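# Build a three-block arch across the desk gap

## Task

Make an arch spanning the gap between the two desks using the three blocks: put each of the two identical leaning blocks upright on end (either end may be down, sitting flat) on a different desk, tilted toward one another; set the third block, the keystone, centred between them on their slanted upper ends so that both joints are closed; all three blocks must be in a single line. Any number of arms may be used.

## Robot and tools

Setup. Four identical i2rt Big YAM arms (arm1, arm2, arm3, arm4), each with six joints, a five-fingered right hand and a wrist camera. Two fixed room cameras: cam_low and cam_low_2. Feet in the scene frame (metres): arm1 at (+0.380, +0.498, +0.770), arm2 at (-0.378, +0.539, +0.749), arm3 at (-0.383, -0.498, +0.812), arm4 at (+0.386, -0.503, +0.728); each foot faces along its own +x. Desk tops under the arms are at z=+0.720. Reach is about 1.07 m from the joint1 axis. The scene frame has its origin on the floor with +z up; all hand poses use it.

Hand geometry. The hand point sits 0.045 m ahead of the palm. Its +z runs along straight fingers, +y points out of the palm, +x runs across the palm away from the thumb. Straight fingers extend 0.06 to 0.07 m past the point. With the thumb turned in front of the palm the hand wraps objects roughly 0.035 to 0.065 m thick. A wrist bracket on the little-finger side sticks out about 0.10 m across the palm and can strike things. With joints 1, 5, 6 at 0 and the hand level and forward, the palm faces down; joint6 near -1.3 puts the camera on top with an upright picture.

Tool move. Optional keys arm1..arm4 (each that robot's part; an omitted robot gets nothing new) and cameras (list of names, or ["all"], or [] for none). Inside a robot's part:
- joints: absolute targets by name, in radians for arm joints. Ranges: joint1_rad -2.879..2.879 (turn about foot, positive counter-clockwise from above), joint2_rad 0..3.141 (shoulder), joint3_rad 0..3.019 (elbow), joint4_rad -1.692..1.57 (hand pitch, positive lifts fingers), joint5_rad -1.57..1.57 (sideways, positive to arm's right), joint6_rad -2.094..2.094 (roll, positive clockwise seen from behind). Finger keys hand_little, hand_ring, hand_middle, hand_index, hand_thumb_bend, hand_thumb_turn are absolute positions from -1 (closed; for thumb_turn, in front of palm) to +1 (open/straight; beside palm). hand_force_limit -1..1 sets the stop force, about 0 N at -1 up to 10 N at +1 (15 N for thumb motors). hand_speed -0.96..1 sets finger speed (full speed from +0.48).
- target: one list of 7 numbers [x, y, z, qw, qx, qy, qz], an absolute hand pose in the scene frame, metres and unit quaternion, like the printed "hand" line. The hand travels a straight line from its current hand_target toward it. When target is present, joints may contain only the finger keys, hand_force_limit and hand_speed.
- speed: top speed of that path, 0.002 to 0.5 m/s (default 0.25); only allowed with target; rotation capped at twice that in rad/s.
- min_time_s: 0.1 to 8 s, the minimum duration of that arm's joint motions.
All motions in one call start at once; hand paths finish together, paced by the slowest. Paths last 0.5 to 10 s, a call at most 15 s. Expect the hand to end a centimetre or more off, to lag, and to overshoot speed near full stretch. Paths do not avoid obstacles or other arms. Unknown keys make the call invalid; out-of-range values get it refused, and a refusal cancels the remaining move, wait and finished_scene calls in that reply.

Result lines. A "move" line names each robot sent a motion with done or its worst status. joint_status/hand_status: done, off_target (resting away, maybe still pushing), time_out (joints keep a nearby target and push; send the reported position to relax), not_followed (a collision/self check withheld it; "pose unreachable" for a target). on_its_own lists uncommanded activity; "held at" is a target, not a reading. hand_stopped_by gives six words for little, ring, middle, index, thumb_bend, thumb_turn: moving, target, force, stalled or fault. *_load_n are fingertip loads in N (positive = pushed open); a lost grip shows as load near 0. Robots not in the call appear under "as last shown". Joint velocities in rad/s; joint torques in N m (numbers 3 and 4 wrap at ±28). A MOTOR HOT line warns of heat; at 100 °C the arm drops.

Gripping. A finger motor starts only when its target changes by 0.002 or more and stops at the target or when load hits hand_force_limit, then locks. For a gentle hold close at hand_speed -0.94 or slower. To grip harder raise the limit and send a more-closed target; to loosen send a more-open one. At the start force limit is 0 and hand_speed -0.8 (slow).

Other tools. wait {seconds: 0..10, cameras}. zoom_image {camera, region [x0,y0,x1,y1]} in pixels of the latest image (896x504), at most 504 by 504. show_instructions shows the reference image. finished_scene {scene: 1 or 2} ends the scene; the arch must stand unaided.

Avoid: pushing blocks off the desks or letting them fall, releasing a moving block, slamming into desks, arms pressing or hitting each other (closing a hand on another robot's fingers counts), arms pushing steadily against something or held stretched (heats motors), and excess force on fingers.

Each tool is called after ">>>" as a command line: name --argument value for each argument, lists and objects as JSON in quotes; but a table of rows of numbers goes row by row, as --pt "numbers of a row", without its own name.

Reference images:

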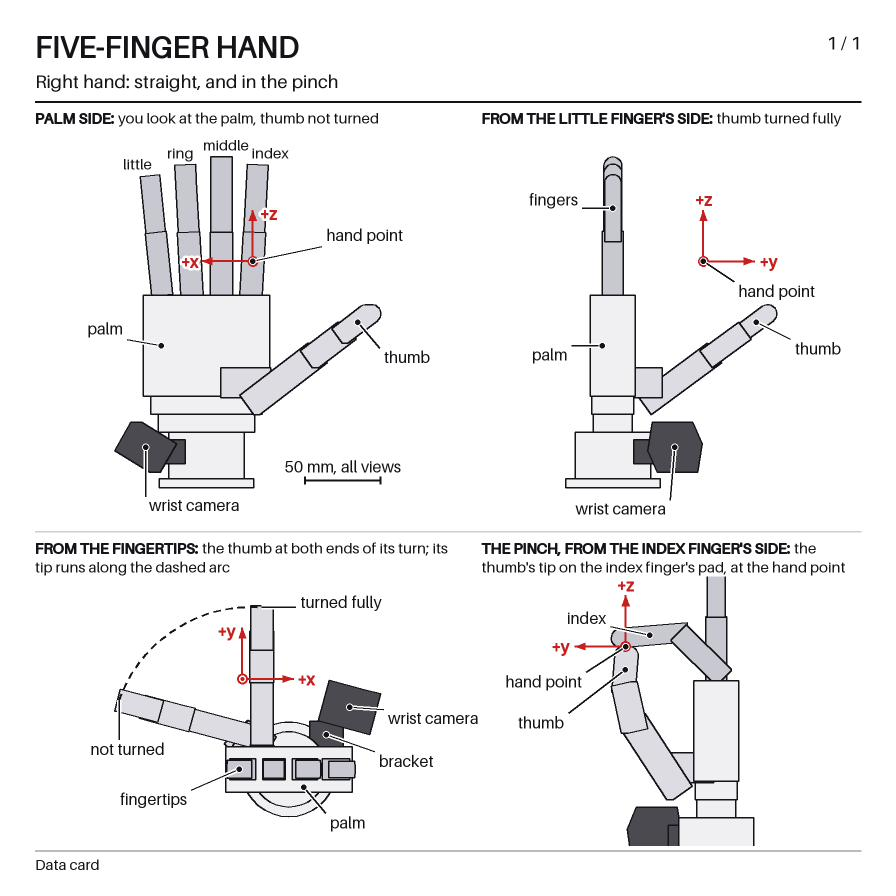

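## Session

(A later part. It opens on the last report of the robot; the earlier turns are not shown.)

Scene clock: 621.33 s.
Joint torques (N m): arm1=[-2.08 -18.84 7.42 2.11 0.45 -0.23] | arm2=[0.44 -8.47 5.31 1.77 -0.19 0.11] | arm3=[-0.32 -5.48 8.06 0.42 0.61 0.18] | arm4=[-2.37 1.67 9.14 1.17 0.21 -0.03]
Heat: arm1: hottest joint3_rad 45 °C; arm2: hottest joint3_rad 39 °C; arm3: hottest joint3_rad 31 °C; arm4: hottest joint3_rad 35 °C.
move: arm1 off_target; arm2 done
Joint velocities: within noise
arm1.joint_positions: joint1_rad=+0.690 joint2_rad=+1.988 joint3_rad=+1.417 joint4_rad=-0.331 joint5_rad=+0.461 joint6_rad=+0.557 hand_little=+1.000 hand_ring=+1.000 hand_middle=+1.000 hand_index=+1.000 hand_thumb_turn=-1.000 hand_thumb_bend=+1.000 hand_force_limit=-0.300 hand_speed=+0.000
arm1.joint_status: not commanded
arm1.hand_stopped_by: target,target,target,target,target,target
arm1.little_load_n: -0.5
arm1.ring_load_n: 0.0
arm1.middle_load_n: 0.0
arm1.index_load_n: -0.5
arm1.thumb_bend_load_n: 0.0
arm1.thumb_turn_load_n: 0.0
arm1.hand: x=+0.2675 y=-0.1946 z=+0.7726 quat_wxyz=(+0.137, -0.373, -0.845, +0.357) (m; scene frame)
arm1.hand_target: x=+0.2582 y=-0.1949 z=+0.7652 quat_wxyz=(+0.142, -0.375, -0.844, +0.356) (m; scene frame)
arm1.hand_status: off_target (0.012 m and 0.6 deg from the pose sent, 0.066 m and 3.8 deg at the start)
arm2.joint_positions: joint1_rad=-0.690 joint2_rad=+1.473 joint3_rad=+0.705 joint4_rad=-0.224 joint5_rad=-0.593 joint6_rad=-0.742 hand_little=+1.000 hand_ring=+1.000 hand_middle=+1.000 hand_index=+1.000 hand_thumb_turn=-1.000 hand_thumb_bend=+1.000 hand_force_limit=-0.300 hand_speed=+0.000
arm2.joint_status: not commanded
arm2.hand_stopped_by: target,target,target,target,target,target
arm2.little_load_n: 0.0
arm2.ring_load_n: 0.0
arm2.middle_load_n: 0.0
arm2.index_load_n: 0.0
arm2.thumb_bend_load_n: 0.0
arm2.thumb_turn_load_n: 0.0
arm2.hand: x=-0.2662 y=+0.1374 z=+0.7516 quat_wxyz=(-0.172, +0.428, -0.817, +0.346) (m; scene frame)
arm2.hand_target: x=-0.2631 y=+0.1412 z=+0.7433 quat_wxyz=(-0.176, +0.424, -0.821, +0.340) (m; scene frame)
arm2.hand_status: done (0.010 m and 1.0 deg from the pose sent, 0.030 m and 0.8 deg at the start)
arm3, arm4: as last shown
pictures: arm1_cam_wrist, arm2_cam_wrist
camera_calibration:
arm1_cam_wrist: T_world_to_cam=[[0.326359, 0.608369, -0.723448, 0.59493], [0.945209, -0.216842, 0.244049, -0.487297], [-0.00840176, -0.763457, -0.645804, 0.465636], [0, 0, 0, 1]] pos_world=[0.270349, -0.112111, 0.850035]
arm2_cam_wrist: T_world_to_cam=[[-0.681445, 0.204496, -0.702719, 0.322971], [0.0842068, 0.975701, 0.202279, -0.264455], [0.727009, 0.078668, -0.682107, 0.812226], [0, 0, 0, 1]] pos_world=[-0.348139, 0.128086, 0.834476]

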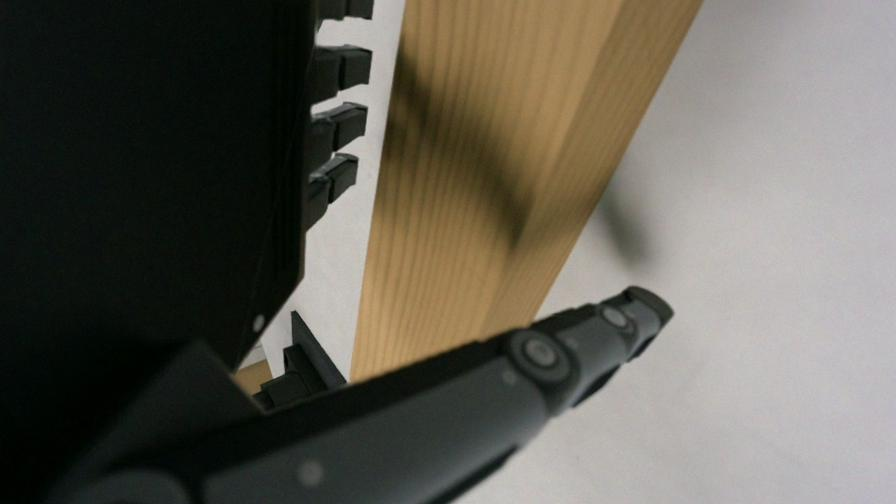

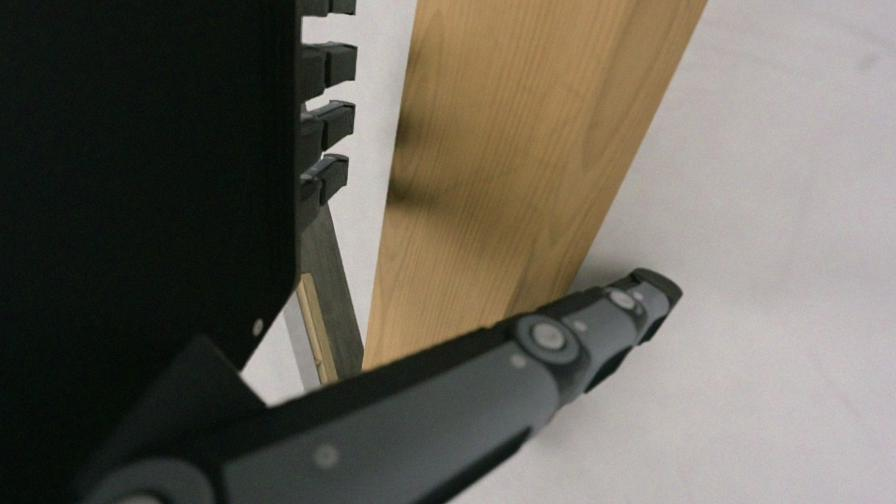

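>>> move --arm1 '{"joints": {"hand_speed": -0.88, "hand_force_limit": -0.5, "hand_index": 0.285, "hand_middle": 0.29, "hand_ring": 0.275, "hand_little": 0.245}}' --arm2 '{"joints": {"hand_speed": -0.88, "hand_force_limit": -0.5, "hand_index": 0.285, "hand_middle": 0.29, "hand_ring": 0.275, "hand_little": 0.245}}' --cameras '[]'

>>> move --arm1 '{"joints": {"hand_speed": -0.94, "hand_force_limit": 0.75, "hand_thumb_bend": -0.6}}' --arm2 '{"joints": {"hand_speed": -0.94, "hand_force_limit": 0.75, "hand_thumb_bend": -0.6}}' --cameras '["arm1_cam_wrist", "arm2_cam_wrist"]'

Scene clock: 630.57 s.
Joint torques (N m): arm1=[-1.73 -18.67 7.42 1.78 0.39 -0.21] | arm2=[0.26 -8.53 5.29 1.66 -0.2 0.11] | arm3=[0.32 -5.07 7.95 0.46 0.58 0.23] | arm4=[-2.43 1.55 9.13 1.18 0.21 -0.03]
Heat: arm1: hottest joint3_rad 44 °C; arm2: hottest joint3_rad 38 °C; arm3: hottest joint3_rad 31 °C; arm4: hottest joint3_rad 35 °C.
move: arm1 done; arm2 done
Joint velocities: within noise
arm1.joint_positions: joint1_rad=+0.686 joint2_rad=+1.989 joint3_rad=+1.417 joint4_rad=-0.324 joint5_rad=+0.462 joint6_rad=+0.556 hand_little=+0.246 hand_ring=+0.276 hand_middle=+0.290 hand_index=+0.286 hand_thumb_turn=-1.000 hand_thumb_bend=+1.000 hand_force_limit=-0.500 hand_speed=-0.880
arm1.joint_status: all done
arm1.hand_stopped_by: target,target,target,target,target,target
arm1.little_load_n: 0.5
arm1.ring_load_n: 0.0
arm1.middle_load_n: 0.5
arm1.index_load_n: 0.0
arm1.thumb_bend_load_n: 0.0
arm1.thumb_turn_load_n: 0.0
arm1.hand: x=+0.2642 y=-0.1955 z=+0.7730 quat_wxyz=(+0.138, -0.375, -0.843, +0.359) (m; scene frame)
arm1.hand_target: x=+0.2582 y=-0.1949 z=+0.7651 quat_wxyz=(+0.142, -0.374, -0.844, +0.356) (m; scene frame)
arm1.hand_status: not commanded
arm2.joint_positions: joint1_rad=-0.688 joint2_rad=+1.474 joint3_rad=+0.705 joint4_rad=-0.221 joint5_rad=-0.593 joint6_rad=-0.741 hand_little=+0.246 hand_ring=+0.276 hand_middle=+0.299 hand_index=+0.287 hand_thumb_turn=-1.000 hand_thumb_bend=+1.000 hand_force_limit=-0.500 hand_speed=-0.880
arm2.joint_status: all done
arm2.hand_stopped_by: target,target,force,force,target,target
arm2.little_load_n: 1.5
arm2.ring_load_n: 0.0
arm2.middle_load_n: 0.0
arm2.index_load_n: 0.0
arm2.thumb_bend_load_n: 0.0
arm2.thumb_turn_load_n: 0.0
arm2.hand: x=-0.2653 y=+0.1370 z=+0.7515 quat_wxyz=(-0.172, +0.429, -0.816, +0.347) (m; scene frame)
arm2.hand_target: x=-0.2632 y=+0.1411 z=+0.7433 quat_wxyz=(-0.176, +0.424, -0.821, +0.340) (m; scene frame)
arm2.hand_status: not commanded
arm3, arm4: as last shown
pictures: none
No camera images: "cameras" was empty.

Scene clock: 637.20 s.
Joint torques (N m): arm1=[-1.55 -18.96 7.42 1.8 0.4 -0.13] | arm2=[0.15 -8.53 5.29 1.65 -0.19 0.12] | arm3=[-0.26 -5.36 8.1 0.51 0.61 0.2] | arm4=[-2.43 1.61 9.13 1.16 0.2 -0.04]
Heat: arm1: hottest joint3_rad 44 °C; arm2: hottest joint3_rad 37 °C; arm3: hottest joint3_rad 31 °C; arm4: hottest joint3_rad 35 °C.
move: arm1 off_target; arm2 off_target
Joint velocities: within noise
arm1.joint_positions: joint1_rad=+0.686 joint2_rad=+1.989 joint3_rad=+1.417 joint4_rad=-0.324 joint5_rad=+0.462 joint6_rad=+0.552 hand_little=+0.246 hand_ring=+0.276 hand_middle=+0.291 hand_index=+0.286 hand_thumb_turn=-1.000 hand_thumb_bend=+0.626 hand_force_limit=+0.750 hand_speed=-0.940
arm1.joint_status: hand_thumb_bend off_target (ended at +0.626, target -0.600); the others done
arm1.hand_stopped_by: target,target,target,target,force,target
arm1.little_load_n: 2.0
arm1.ring_load_n: 3.0
arm1.middle_load_n: 4.5
arm1.index_load_n: 3.5
arm1.thumb_bend_load_n: 12.5
arm1.thumb_turn_load_n: 2.5
arm1.hand: x=+0.2641 y=-0.1953 z=+0.7729 quat_wxyz=(+0.139, -0.373, -0.844, +0.359) (m; scene frame)
arm1.hand_target: x=+0.2582 y=-0.1949 z=+0.7651 quat_wxyz=(+0.142, -0.375, -0.844, +0.356) (m; scene frame)
arm1.hand_status: not commanded
arm2.joint_positions: joint1_rad=-0.688 joint2_rad=+1.474 joint3_rad=+0.705 joint4_rad=-0.221 joint5_rad=-0.593 joint6_rad=-0.741 hand_little=+0.247 hand_ring=+0.276 hand_middle=+0.299 hand_index=+0.288 hand_thumb_turn=-1.000 hand_thumb_bend=+0.621 hand_force_limit=+0.750 hand_speed=-0.940
arm2.joint_status: hand_thumb_bend off_target (ended at +0.621, target -0.600); the others done
arm2.hand_stopped_by: target,target,force,force,force,target
arm2.little_load_n: 4.0
arm2.ring_load_n: 3.0
arm2.middle_load_n: 0.0
arm2.index_load_n: 5.5
arm2.thumb_bend_load_n: 12.0
arm2.thumb_turn_load_n: 3.5
arm2.hand: x=-0.2653 y=+0.1370 z=+0.7515 quat_wxyz=(-0.172, +0.429, -0.816, +0.347) (m; scene frame)
arm2.hand_target: x=-0.2631 y=+0.1411 z=+0.7433 quat_wxyz=(-0.176, +0.424, -0.821, +0.340) (m; scene frame)
arm2.hand_status: not commanded
arm3, arm4: as last shown
arm3.ring_load_n: -0.5
pictures: arm1_cam_wrist, arm2_cam_wrist
camera_calibration:
arm1_cam_wrist: T_world_to_cam=[[0.324258, 0.605375, -0.726896, 0.599374], [0.94589, -0.217376, 0.240914, -0.48215], [-0.0121664, -0.765682, -0.643104, 0.463826], [0, 0, 0, 1]] pos_world=[0.267352, -0.112511, 0.850127]
arm2_cam_wrist: T_world_to_cam=[[-0.681612, 0.202102, -0.703249, 0.324404], [0.0826698, 0.976216, 0.200422, -0.263295], [0.727028, 0.0784726, -0.682108, 0.811556], [0, 0, 0, 1]] pos_world=[-0.347139, 0.127785, 0.834476]

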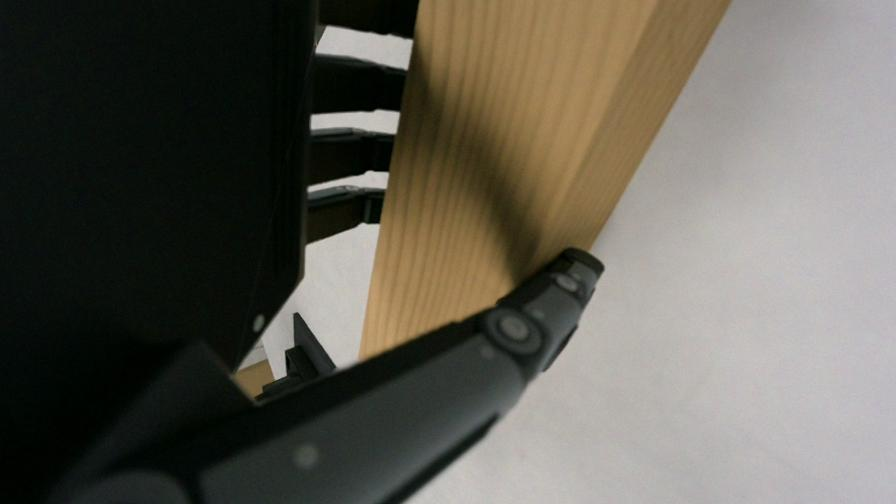

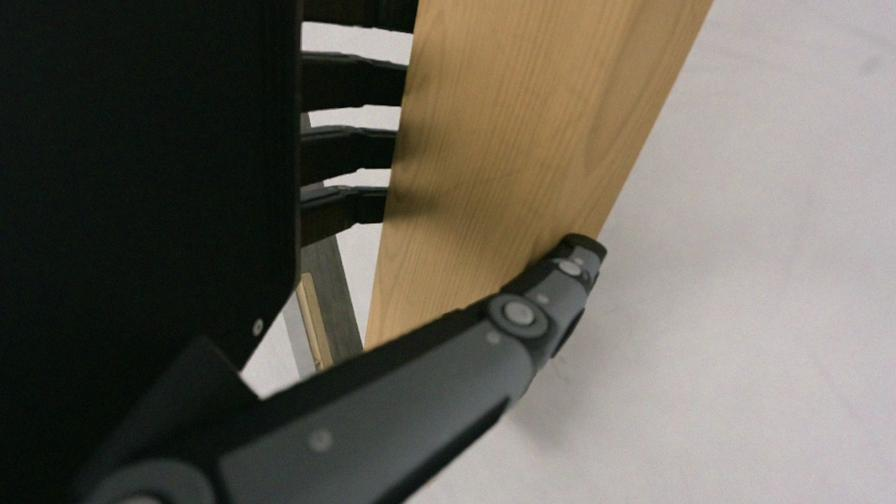

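>>> move --arm1 '{"target": [0.2582, -0.1899, 0.835, 0.142, -0.3743, -0.8443, 0.356], "speed": 0.06}' --arm2 '{"target": [-0.263, 0.141, 0.825, 0.1758, -0.4244, 0.8206, -0.3399], "speed": 0.06}' --cameras '["arm1_cam_wrist", "arm2_cam_wrist", "cam_low", "cam_low_2"]'

Scene clock: 642.13 s.
Joint torques (N m): arm1=[-1.85 -22.83 10.29 1.39 0.43 -0.17] | arm2=[0.09 -11.05 11.59 0.84 -0.51 0.12] | arm3=[0.21 -5.36 7.95 0.54 0.59 0.17] | arm4=[-2.37 1.55 9.13 1.18 0.21 -0.05]
Heat: arm1: hottest joint3_rad 44 °C; arm2: hottest joint3_rad 37 °C; arm3: hottest joint3_rad 31 °C; arm4: hottest joint3_rad 35 °C.
move: arm1 off_target; arm2 off_target
Joint velocities: within noise
arm1.joint_positions: joint1_rad=+0.686 joint2_rad=+1.942 joint3_rad=+1.417 joint4_rad=-0.462 joint5_rad=+0.462 joint6_rad=+0.551 hand_little=+0.246 hand_ring=+0.276 hand_middle=+0.291 hand_index=+0.287 hand_thumb_turn=-1.000 hand_thumb_bend=+0.626 hand_force_limit=+0.750 hand_speed=-0.940
arm1.joint_status: not commanded
arm1.hand_stopped_by: target,target,target,target,force,target
arm1.little_load_n: 1.5
arm1.ring_load_n: 2.5
arm1.middle_load_n: 5.0
arm1.index_load_n: 6.5
arm1.thumb_bend_load_n: 10.5
arm1.thumb_turn_load_n: 3.5
arm1.hand: x=+0.2672 y=-0.1676 z=+0.7860 quat_wxyz=(+0.151, -0.368, -0.861, +0.318) (m; scene frame)
arm1.hand_target: x=+0.2583 y=-0.1878 z=+0.8351 quat_wxyz=(+0.142, -0.374, -0.844, +0.356) (m; scene frame)
arm1.hand_status: off_target (0.055 m and 4.9 deg from the pose sent, 0.063 m and 0.5 deg at the start)
arm2.joint_positions: joint1_rad=-0.688 joint2_rad=+1.348 joint3_rad=+0.726 joint4_rad=-0.470 joint5_rad=-0.586 joint6_rad=-0.741 hand_little=+0.247 hand_ring=+0.276 hand_middle=+0.299 hand_index=+0.288 hand_thumb_turn=-1.000 hand_thumb_bend=+0.621 hand_force_limit=+0.750 hand_speed=-0.940
arm2.joint_status: not commanded
arm2.hand_stopped_by: target,target,force,force,force,target
arm2.little_load_n: 4.0
arm2.ring_load_n: 2.0
arm2.middle_load_n: 0.0
arm2.index_load_n: 6.5
arm2.thumb_bend_load_n: 10.0
arm2.thumb_turn_load_n: 4.0
arm2.hand: x=-0.2682 y=+0.1735 z=+0.7886 quat_wxyz=(-0.188, +0.420, -0.835, +0.303) (m; scene frame)
arm2.hand_target: x=-0.2632 y=+0.1432 z=+0.8254 quat_wxyz=(-0.176, +0.424, -0.820, +0.340) (m; scene frame)
arm2.hand_status: off_target (0.049 m and 4.8 deg from the pose sent, 0.074 m and 1.1 deg at the start)
arm3.joint_positions: joint1_rad=+2.255 joint2_rad=+1.241 joint3_rad=+0.868 joint4_rad=-1.398 joint5_rad=+0.762 joint6_rad=+1.838 hand_little=+1.000 hand_ring=+1.000 hand_middle=+1.000 hand_index=+1.000 hand_thumb_turn=-1.000 hand_thumb_bend=+1.000 hand_force_limit=+0.000 hand_speed=+0.000
arm3.joint_status: not commanded
arm3.hand_stopped_by: target,target,target,target,target,target
arm3.little_load_n: 0.0
arm3.ring_load_n: 0.0
arm3.middle_load_n: 0.0
arm3.index_load_n: 0.0
arm3.thumb_bend_load_n: 0.0
arm3.thumb_turn_load_n: 0.5
arm3.hand: x=-0.6846 y=-0.3656 z=+0.9315 quat_wxyz=(-0.376, +0.914, -0.137, +0.062) (m; scene frame)
arm3.hand_target: x=-0.6900 y=-0.3686 z=+0.9301 quat_wxyz=(-0.378, +0.914, -0.136, +0.057) (m; scene frame)
arm3.hand_status: not commanded
arm4.joint_positions: joint1_rad=-0.460 joint2_rad=+0.599 joint3_rad=+1.388 joint4_rad=-1.336 joint5_rad=+0.164 joint6_rad=-1.333 hand_little=+1.000 hand_ring=+1.000 hand_middle=+1.000 hand_index=+1.000 hand_thumb_turn=+1.000 hand_thumb_bend=+1.000 hand_force_limit=+0.000 hand_speed=-0.800
arm4.joint_status: not commanded
arm4.hand_stopped_by: target,target,target,target,target,target
arm4.little_load_n: 0.0
arm4.ring_load_n: 0.0
arm4.middle_load_n: 0.0
arm4.index_load_n: 0.0
arm4.thumb_bend_load_n: 0.0
arm4.thumb_turn_load_n: 0.0
arm4.hand: x=+0.3848 y=-0.2768 z=+1.2289 quat_wxyz=(-0.394, +0.606, +0.622, +0.299) (m; scene frame)
arm4.hand_target: x=+0.3851 y=-0.2782 z=+1.2380 quat_wxyz=(-0.403, +0.603, +0.618, +0.303) (m; scene frame)
arm4.hand_status: not commanded
pictures: arm1_cam_wrist, arm2_cam_wrist, cam_low, cam_low_2
camera_calibration:
arm1_cam_wrist: T_world_to_cam=[[0.330591, 0.669157, -0.665537, 0.551862], [0.943764, -0.237658, 0.229844, -0.476353], [-0.0043682, -0.704094, -0.710094, 0.554383], [0, 0, 0, 1]] pos_world=[0.269546, -0.0921532, 0.870435]
arm2_cam_wrist: T_world_to_cam=[[-0.688403, 0.274287, -0.671467, 0.301662], [0.0891807, 0.950725, 0.296932, -0.375957], [0.719825, 0.144527, -0.678943, 0.820223], [0, 0, 0, 1]] pos_world=[-0.349224, 0.156145, 0.871075]

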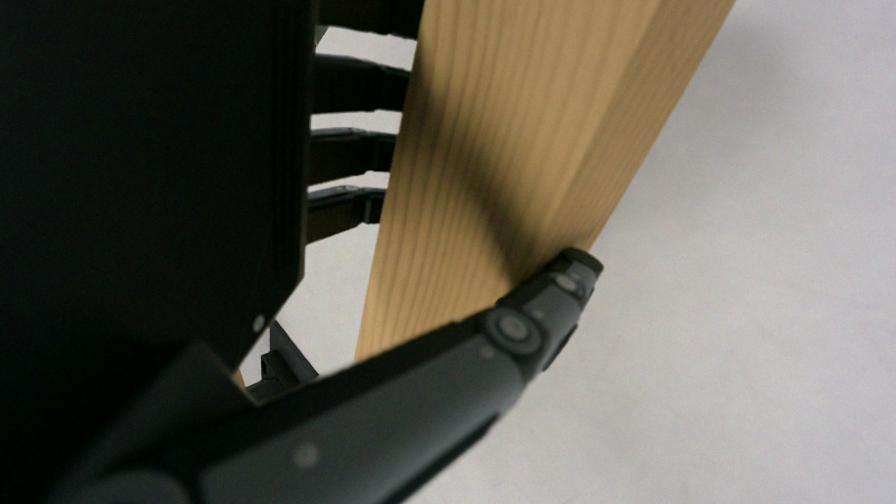

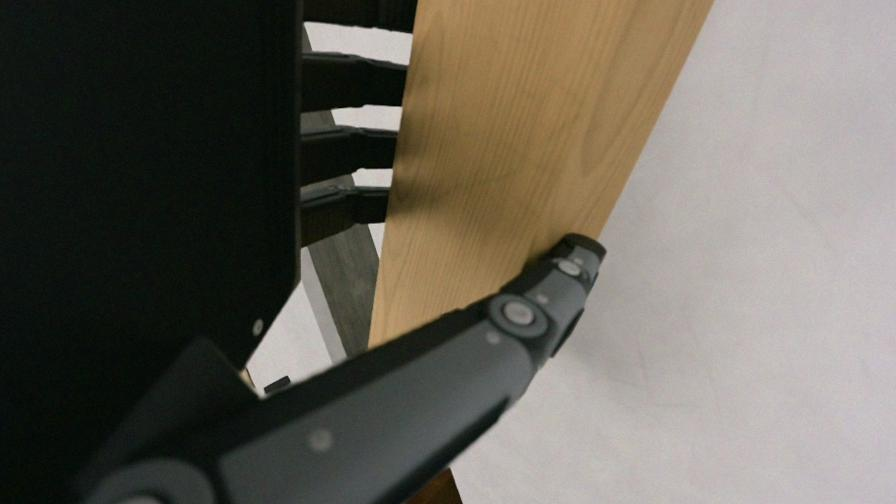

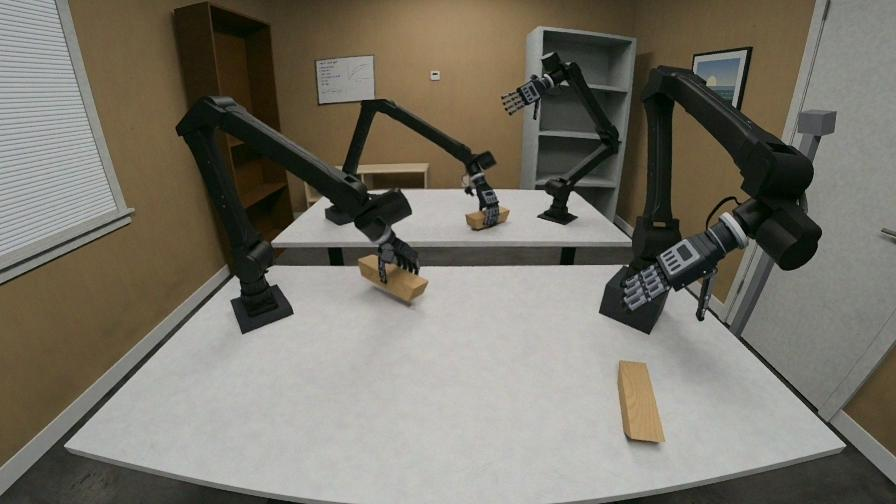

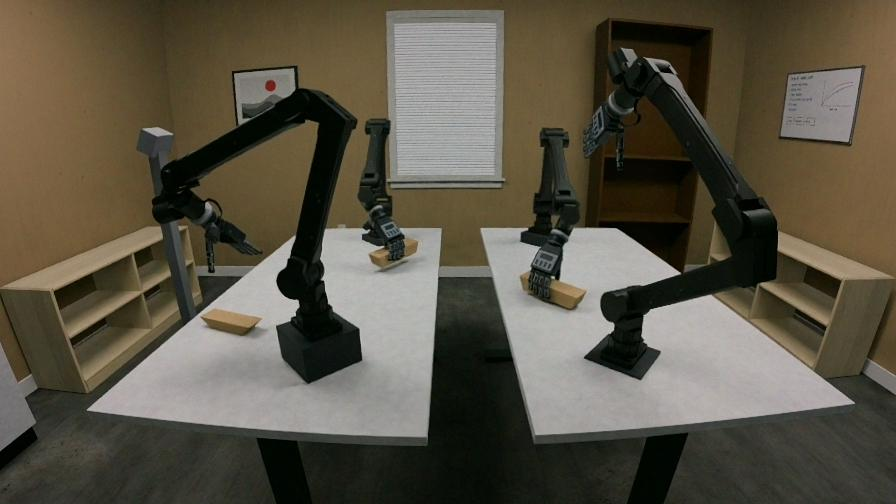

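>>> move --arm1 '{"target": [0.255, -0.12, 0.98, 0.142, -0.3743, -0.8443, 0.356], "speed": 0.12}' --arm2 '{"target": [-0.24, 0.10, 0.98, 0.1758, -0.4244, 0.8206, -0.3399], "speed": 0.12}' --cameras '["cam_low", "cam_low_2"]'

>>> move --arm1 '{"target": [0.22, -0.06, 1.0, 0.359, -0.1122, -0.852, 0.3641], "speed": 0.12}' --arm2 '{"target": [-0.20, 0.06, 1.0, 0.3758, -0.1023, 0.8509, -0.3524], "speed": 0.12}' --cameras '["arm1_cam_wrist", "arm2_cam_wrist", "cam_low", "cam_low_2"]'

Scene clock: 648.83 s.
Joint torques (N m): arm1=[-1.96 -19.08 11.6 1.48 0.37 -0.14] | arm2=[0.44 -10.64 13.85 0.91 -0.45 0.2] | arm3=[-0.62 -5.36 7.84 0.57 0.63 0.22] | arm4=[-2.32 1.73 9.07 1.14 0.2 -0.05]
Heat: arm1: hottest joint3_rad 45 °C; arm2: hottest joint3_rad 40 °C; arm3: hottest joint3_rad 31 °C; arm4: hottest joint3_rad 35 °C.
move: arm1 off_target; arm2 off_target
Joint velocities: within noise
arm1.joint_positions: joint1_rad=+0.669 joint2_rad=+1.647 joint3_rad=+1.417 joint4_rad=-0.744 joint5_rad=+0.451 joint6_rad=+0.533 hand_little=+0.246 hand_ring=+0.276 hand_middle=+0.291 hand_index=+0.287 hand_thumb_turn=-1.000 hand_thumb_bend=+0.626 hand_force_limit=+0.750 hand_speed=-0.940
arm1.joint_status: not commanded
arm1.hand_stopped_by: target,target,target,target,force,target
arm1.little_load_n: 1.0
arm1.ring_load_n: 2.5
arm1.middle_load_n: 5.0
arm1.index_load_n: 6.0
arm1.thumb_bend_load_n: 10.5
arm1.thumb_turn_load_n: 3.0
arm1.hand: x=+0.2645 y=-0.1065 z=+0.9360 quat_wxyz=(+0.150, -0.367, -0.860, +0.321) (m; scene frame)
arm1.hand_target: x=+0.2553 y=-0.1180 z=+0.9801 quat_wxyz=(+0.142, -0.374, -0.844, +0.356) (m; scene frame)
arm1.hand_status: off_target (0.047 m and 4.6 deg from the pose sent, 0.200 m and 4.9 deg at the start)
arm2.joint_positions: joint1_rad=-0.641 joint2_rad=+1.300 joint3_rad=+1.113 joint4_rad=-0.873 joint5_rad=-0.560 joint6_rad=-0.700 hand_little=+0.247 hand_ring=+0.276 hand_middle=+0.299 hand_index=+0.288 hand_thumb_turn=-1.000 hand_thumb_bend=+0.621 hand_force_limit=+0.750 hand_speed=-0.940
arm2.joint_status: not commanded
arm2.hand_stopped_by: target,target,force,force,force,target
arm2.little_load_n: 4.0
arm2.ring_load_n: 2.0
arm2.middle_load_n: 0.0
arm2.index_load_n: 6.5
arm2.thumb_bend_load_n: 10.0
arm2.thumb_turn_load_n: 4.0
arm2.hand: x=-0.2479 y=+0.1227 z=+0.9386 quat_wxyz=(-0.184, +0.424, -0.833, +0.305) (m; scene frame)
arm2.hand_target: x=-0.2406 y=+0.1029 z=+0.9800 quat_wxyz=(-0.176, +0.425, -0.820, +0.340) (m; scene frame)
arm2.hand_status: off_target (0.048 m and 4.3 deg from the pose sent, 0.207 m and 4.8 deg at the start)
arm3, arm4: as last shown
arm3.thumb_turn_load_n: 0.0
pictures: cam_low, cam_low_2

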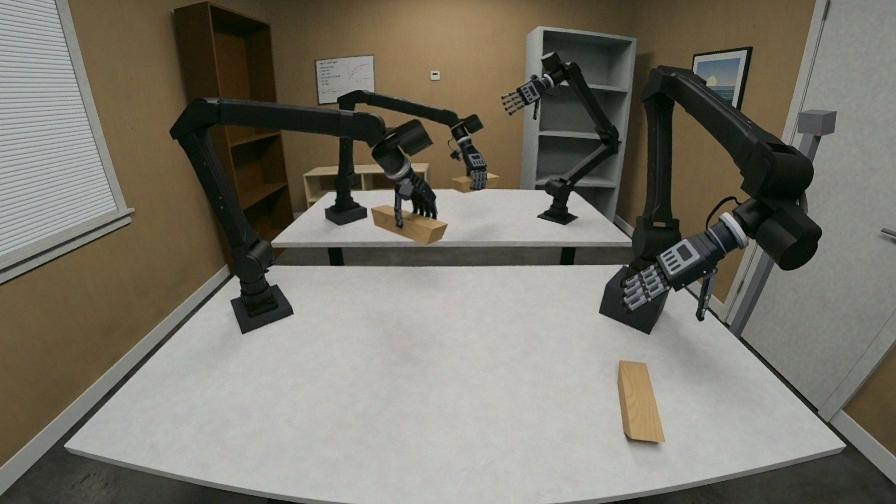

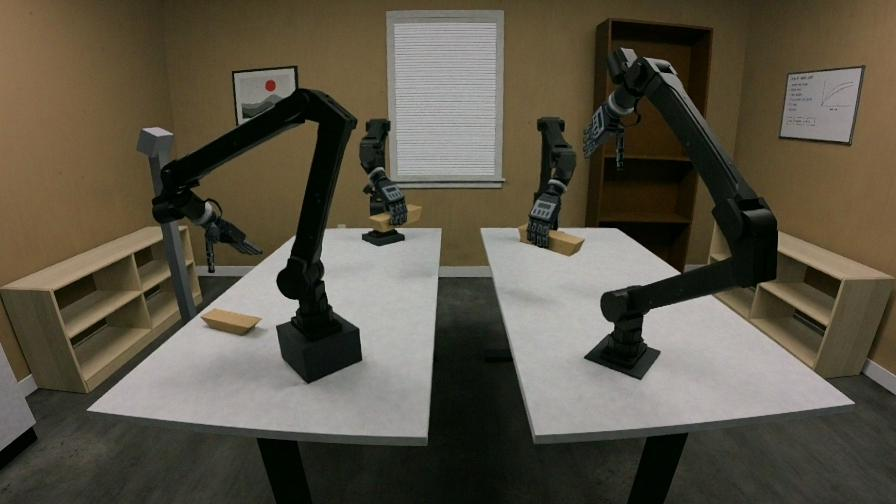

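Scene clock: 653.00 s.
Joint torques (N m): arm1=[-0.56 -17.2 9.74 2.51 0.77 -0.3] | arm2=[-0.91 -11.22 8.64 2.44 -0.74 0.38] | arm3=[-0.26 -5.48 7.94 0.44 0.61 0.21] | arm4=[-2.37 1.67 9.14 1.17 0.2 -0.04]
Heat: arm1: hottest joint3_rad 45 °C; arm2: hottest joint3_rad 41 °C; arm3: hottest joint3_rad 31 °C; arm4: hottest joint3_rad 35 °C.
move: arm1 off_target; arm2 off_target
Joint velocities: within noise
arm1.joint_positions: joint1_rad=+0.707 joint2_rad=+1.510 joint3_rad=+1.225 joint4_rad=-0.473 joint5_rad=+0.699 joint6_rad=-0.155 hand_little=+0.246 hand_ring=+0.276 hand_middle=+0.291 hand_index=+0.287 hand_thumb_turn=-1.000 hand_thumb_bend=+0.626 hand_force_limit=+0.750 hand_speed=-0.940
arm1.joint_status: not commanded
arm1.hand_stopped_by: target,target,target,target,force,target
arm1.little_load_n: 1.0
arm1.ring_load_n: 2.0
arm1.middle_load_n: 5.0
arm1.index_load_n: 6.5
arm1.thumb_bend_load_n: 10.5
arm1.thumb_turn_load_n: 4.0
arm1.hand: x=+0.2167 y=-0.0501 z=+0.9632 quat_wxyz=(+0.356, -0.110, -0.868, +0.328) (m; scene frame)
arm1.hand_target: x=+0.2201 y=-0.0587 z=+0.9999 quat_wxyz=(+0.359, -0.113, -0.852, +0.364) (m; scene frame)
arm1.hand_status: off_target (0.038 m and 4.6 deg from the pose sent, 0.091 m and 38.3 deg at the start)
arm2.joint_positions: joint1_rad=-0.700 joint2_rad=+1.355 joint3_rad=+1.083 joint4_rad=-0.476 joint5_rad=-0.761 joint6_rad=+0.117 hand_little=+0.247 hand_ring=+0.276 hand_middle=+0.299 hand_index=+0.288 hand_thumb_turn=-1.000 hand_thumb_bend=+0.621 hand_force_limit=+0.750 hand_speed=-0.940
arm2.joint_status: not commanded
arm2.hand_stopped_by: target,target,force,force,force,target
arm2.little_load_n: 4.5
arm2.ring_load_n: 2.5
arm2.middle_load_n: 0.0
arm2.index_load_n: 5.0
arm2.thumb_bend_load_n: 10.5
arm2.thumb_turn_load_n: 2.5
arm2.hand: x=-0.1997 y=+0.0669 z=+0.9856 quat_wxyz=(-0.367, +0.112, -0.859, +0.339) (m; scene frame)
arm2.hand_target: x=-0.2001 y=+0.0605 z=+1.0000 quat_wxyz=(-0.376, +0.103, -0.851, +0.352) (m; scene frame)
arm2.hand_status: off_target (0.016 m and 2.4 deg from the pose sent, 0.100 m and 43.5 deg at the start)
arm3, arm4: as last shown
pictures: arm1_cam_wrist, arm2_cam_wrist, cam_low, cam_low_2
camera_calibration:
arm1_cam_wrist: T_world_to_cam=[[-0.249076, 0.818482, -0.517734, 0.598677], [0.946887, 0.0935385, -0.307662, 0.0921996], [-0.203388, -0.566866, -0.798308, 0.897587], [0, 0, 0, 1]] pos_world=[0.244372, 0.0101812, 1.05487]
arm2_cam_wrist: T_world_to_cam=[[-0.0848342, 0.627412, -0.774053, 0.708444], [0.252052, 0.7651, 0.59253, -0.585714], [0.963988, -0.144834, -0.223047, 0.538809], [0, 0, 0, 1]] pos_world=[-0.311675, 0.0816815, 1.01561]

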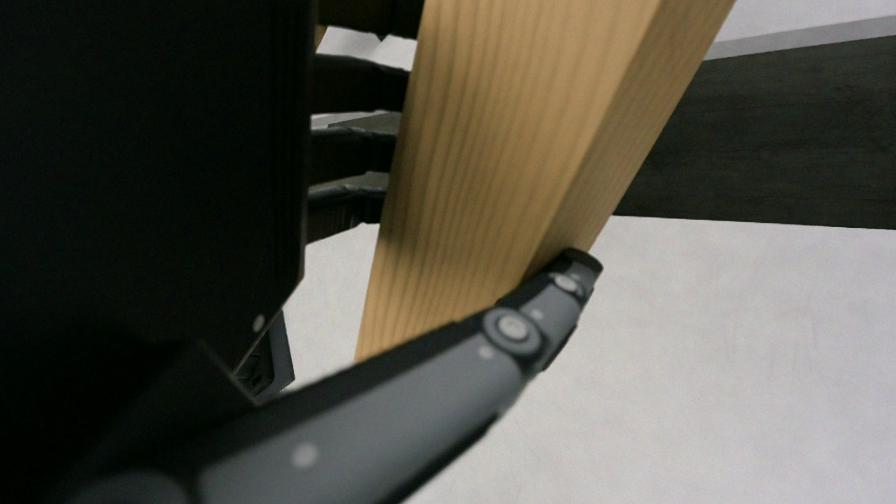

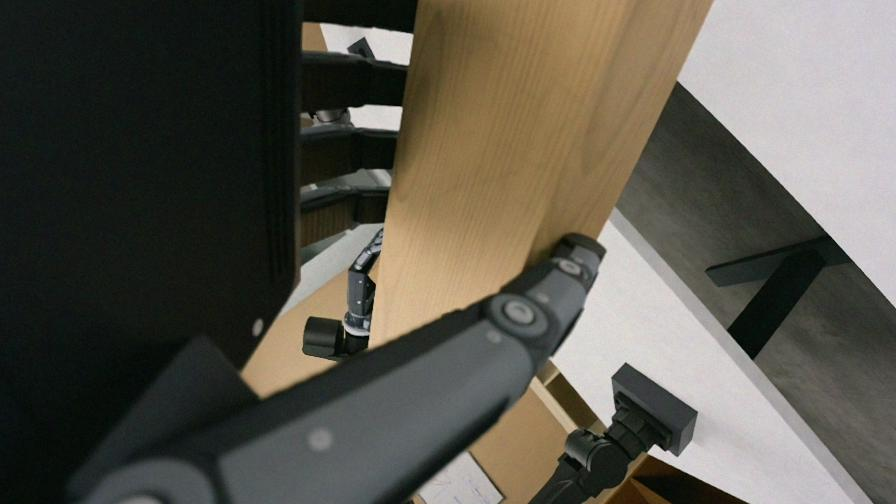

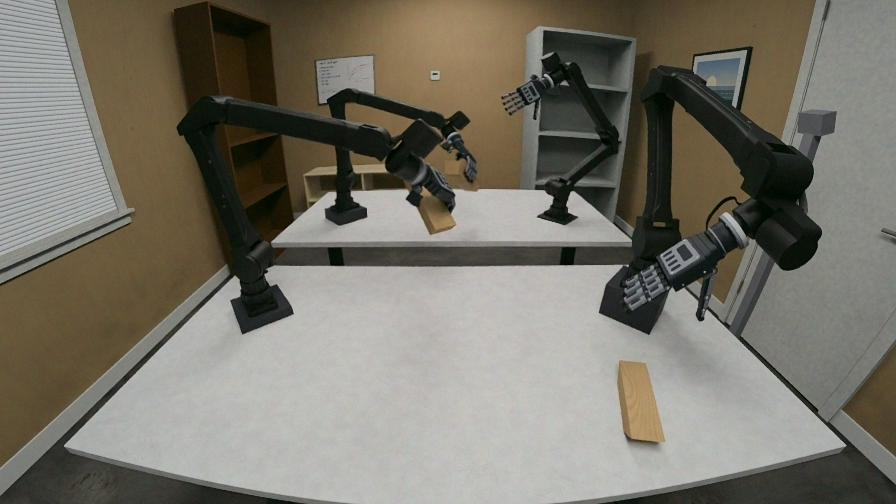

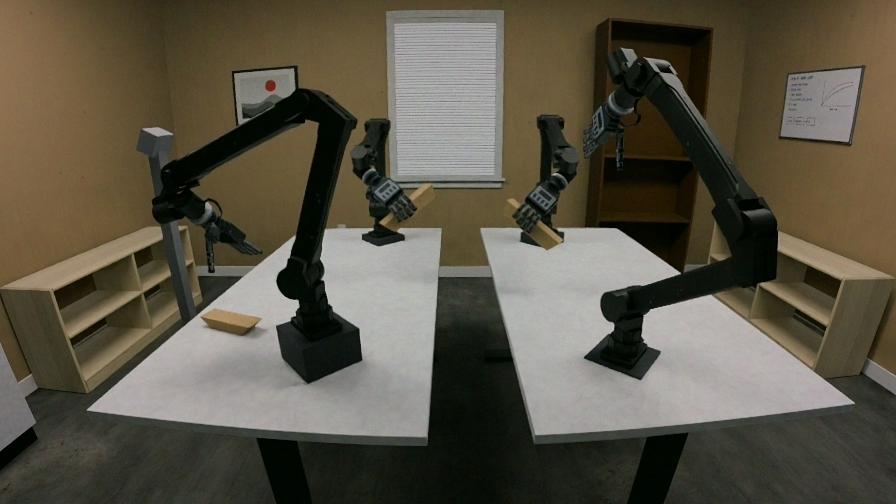

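>>> zoom_image --camera "arm2_cam_wrist" --region '[350, 0, 730, 380]'

>>> zoom_image --camera "arm1_cam_wrist" --region '[350, 0, 750, 400]'

Scaled by 1.326 from the camera's 896x504 image, which has a finer 1280x720 frame.

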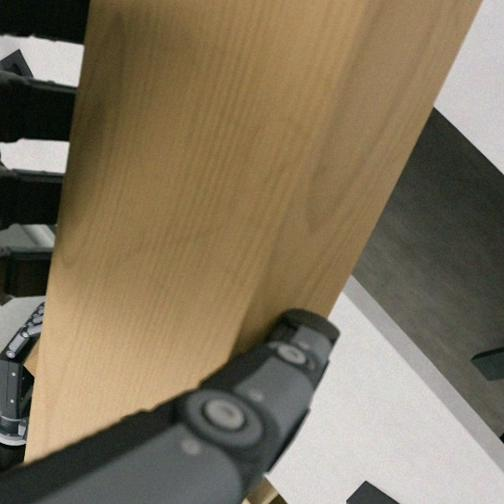

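Scaled by 1.260 from the camera's 896x504 image, which has a finer 1280x720 frame.

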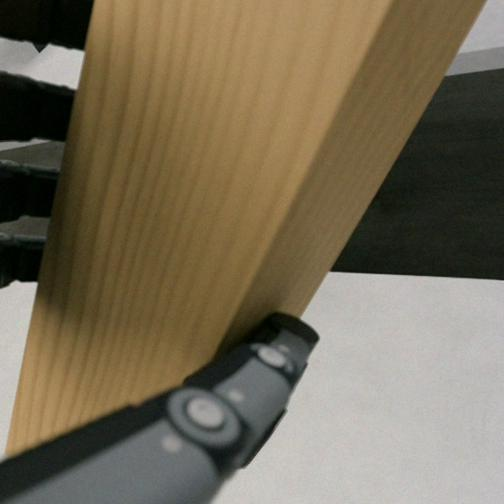

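>>> move --arm1 '{"target": [0.135, -0.012, 0.915, 0.5487, 0.2241, -0.7438, 0.3103], "speed": 0.1}' --arm2 '{"target": [-0.13, -0.005, 0.905, 0.5334, 0.2288, 0.7427, -0.3355], "speed": 0.1}' --cameras '["arm1_cam_wrist", "arm2_cam_wrist", "cam_low", "cam_low_2"]'

>>> zoom_image --camera "cam_low_2" --region '[360, 120, 600, 320]'

Scene clock: 723.40 s.
Joint torques (N m): arm1=[-2.2 -13.04 7.87 3.55 0.29 -0.45] | arm2=[0.44 -13.16 6.41 3.21 -0.16 0.49] | arm3=[-0.21 -4.48 7.86 0.79 0.61 0.17] | arm4=[-2.43 1.61 9.13 1.2 0.21 -0.03]
Heat: arm1: hottest joint3_rad 48 °C; arm2: hottest joint3_rad 41 °C; arm3: hottest joint3_rad 31 °C; arm4: hottest joint3_rad 36 °C.
move: arm1 off_target; arm2 off_target
Joint velocities: within noise
arm1.joint_positions: joint1_rad=+0.623 joint2_rad=+1.539 joint3_rad=+0.747 joint4_rad=+0.487 joint5_rad=+0.561 joint6_rad=-1.187 hand_little=+0.246 hand_ring=+0.276 hand_middle=+0.291 hand_index=+0.287 hand_thumb_turn=-1.000 hand_thumb_bend=+0.626 hand_force_limit=+0.750 hand_speed=-0.940
arm1.joint_status: not commanded
arm1.hand_stopped_by: target,target,target,target,force,target
arm1.little_load_n: 1.0
arm1.ring_load_n: 1.5
arm1.middle_load_n: 5.0
arm1.index_load_n: 7.0
arm1.thumb_bend_load_n: 10.5
arm1.thumb_turn_load_n: 4.5
arm1.hand: x=+0.1450 y=-0.0043 z=+0.8920 quat_wxyz=(+0.528, +0.231, -0.760, +0.300) (m; scene frame)
arm1.hand_target: x=+0.1353 y=-0.0111 z=+0.9151 quat_wxyz=(+0.548, +0.224, -0.744, +0.310) (m; scene frame)
arm1.hand_status: off_target (0.026 m and 3.3 deg from the pose sent, 0.102 m and 46.8 deg at the start)
arm2.joint_positions: joint1_rad=-0.581 joint2_rad=+1.683 joint3_rad=+0.785 joint4_rad=+0.606 joint5_rad=-0.536 joint6_rad=+1.135 hand_little=+0.247 hand_ring=+0.276 hand_middle=+0.299 hand_index=+0.288 hand_thumb_turn=-1.000 hand_thumb_bend=+0.621 hand_force_limit=+0.750 hand_speed=-0.940
arm2.joint_status: not commanded
arm2.hand_stopped_by: target,target,force,force,force,target
arm2.little_load_n: 5.0
arm2.ring_load_n: 2.5
arm2.middle_load_n: 0.0
arm2.index_load_n: 5.0
arm2.thumb_bend_load_n: 10.5
arm2.thumb_turn_load_n: 2.0
arm2.hand: x=-0.1353 y=-0.0001 z=+0.8852 quat_wxyz=(-0.513, -0.228, -0.760, +0.328) (m; scene frame)
arm2.hand_target: x=-0.1302 y=-0.0044 z=+0.9050 quat_wxyz=(-0.533, -0.228, -0.743, +0.335) (m; scene frame)
arm2.hand_status: off_target (0.021 m and 3.2 deg from the pose sent, 0.129 m and 45.7 deg at the start)
arm3, arm4: as last shown
arm4.little_load_n: -0.5
pictures: arm1_cam_wrist, arm2_cam_wrist, cam_low, cam_low_2
camera_calibration:
arm1_cam_wrist: T_world_to_cam=[[-0.759287, 0.650589, 0.0147463, 0.104686], [0.473166, 0.567494, -0.673842, 0.531169], [-0.446763, -0.504662, -0.738728, 0.834513], [0, 0, 0, 1]] pos_world=[0.200985, 0.0516038, 0.972858]
arm2_cam_wrist: T_world_to_cam=[[0.597407, 0.656769, -0.460173, 0.492633], [0.127222, 0.488941, 0.862989, -0.747476], [0.791782, -0.5741, 0.208542, 0.0393741], [0, 0, 0, 1]] pos_world=[-0.230382, 0.0645313, 0.86355]

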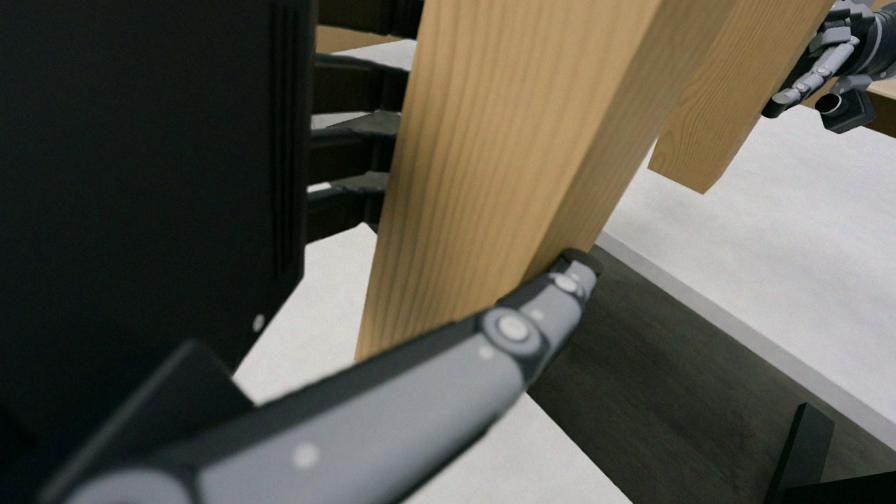

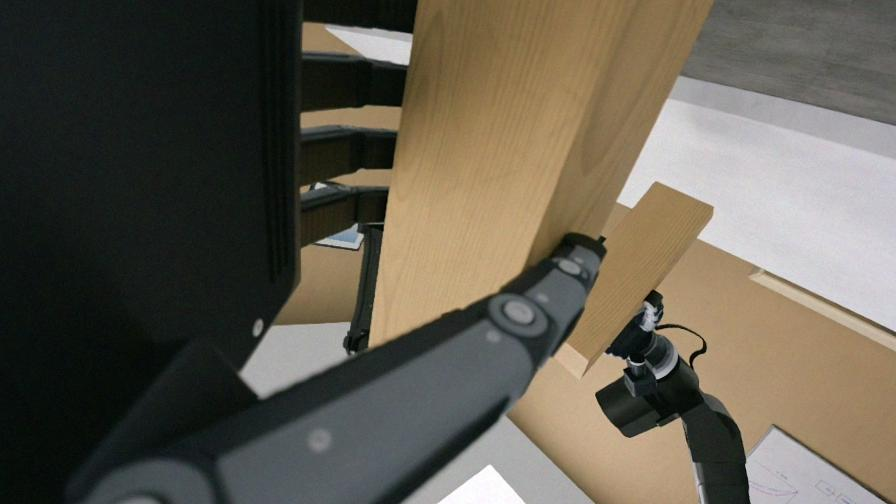

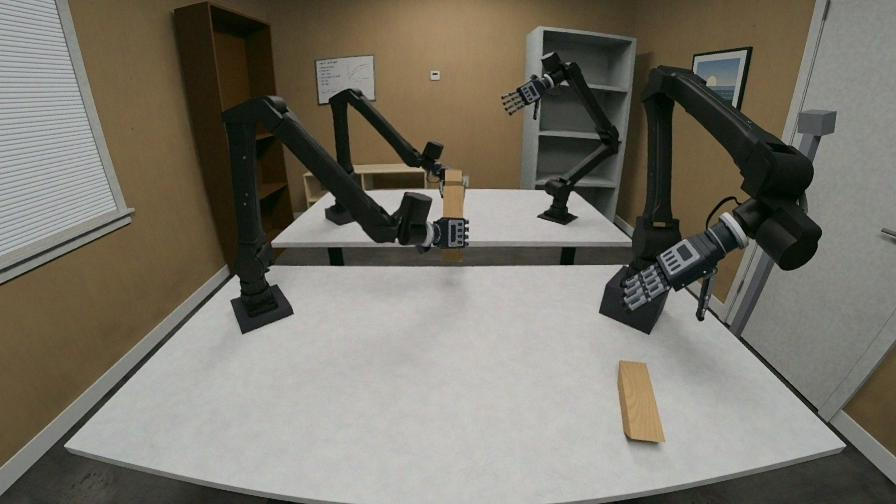

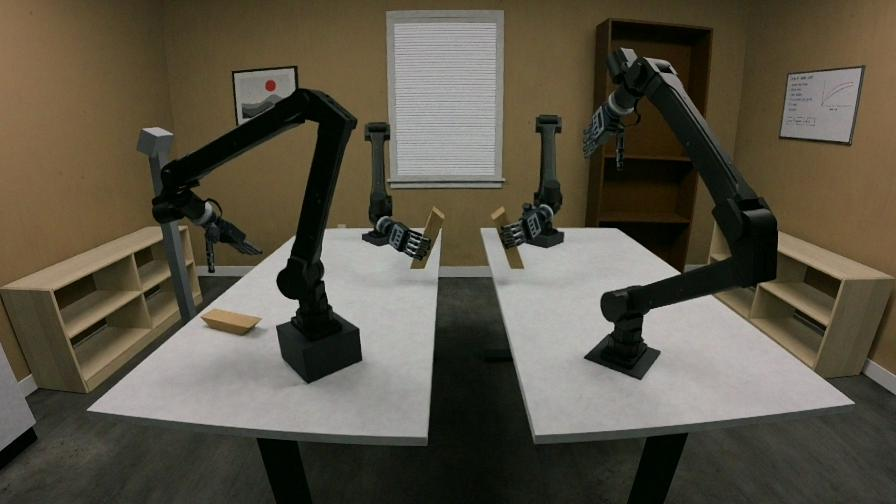

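Scaled by 2.100 from the camera's 896x504 image, which has a finer 1280x720 frame.

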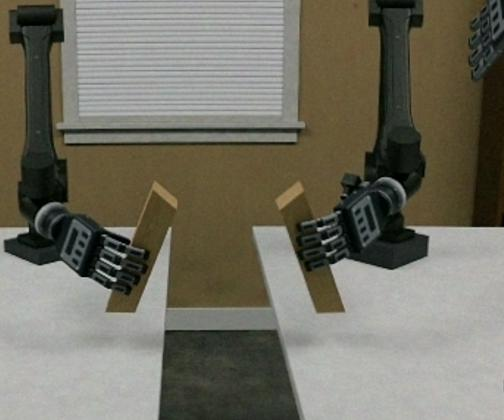

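>>> zoom_image --camera "cam_low_2" --region '[395, 195, 475, 275]'

>>> zoom_image --camera "cam_low_2" --region '[475, 195, 555, 275]'

>>> zoom_image --camera "cam_low_2" --region '[380, 0, 520, 195]'

Scaled by 6.300 from the camera's 896x504 image, which has a finer 1280x720 frame.

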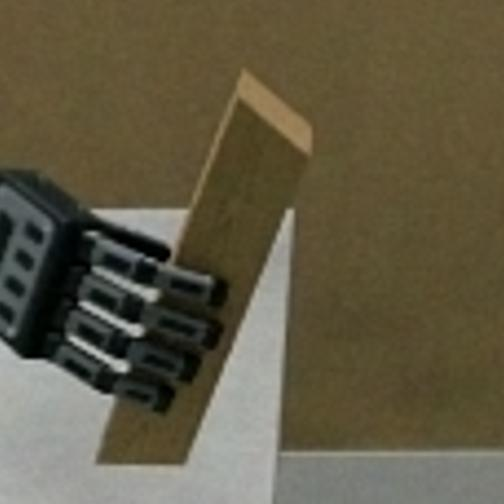

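Scaled by 6.300 from the camera's 896x504 image, which has a finer 1280x720 frame.

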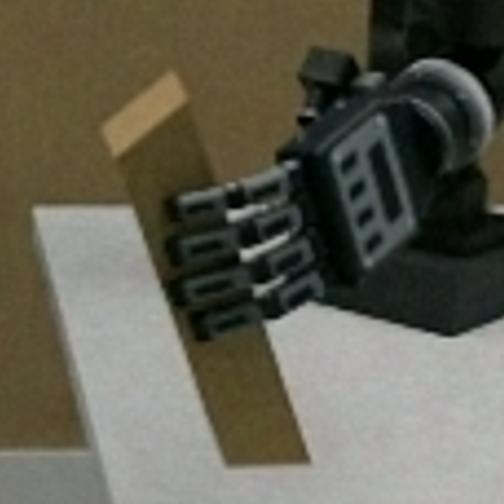

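Scaled by 2.585 from the camera's 896x504 image, which has a finer 1280x720 frame.

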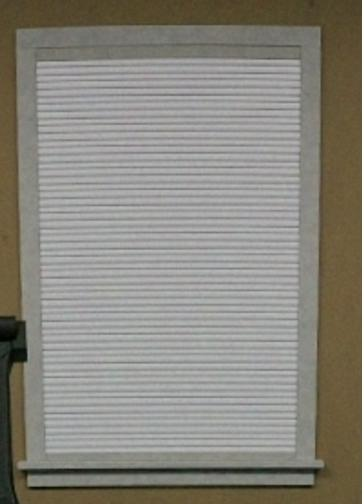

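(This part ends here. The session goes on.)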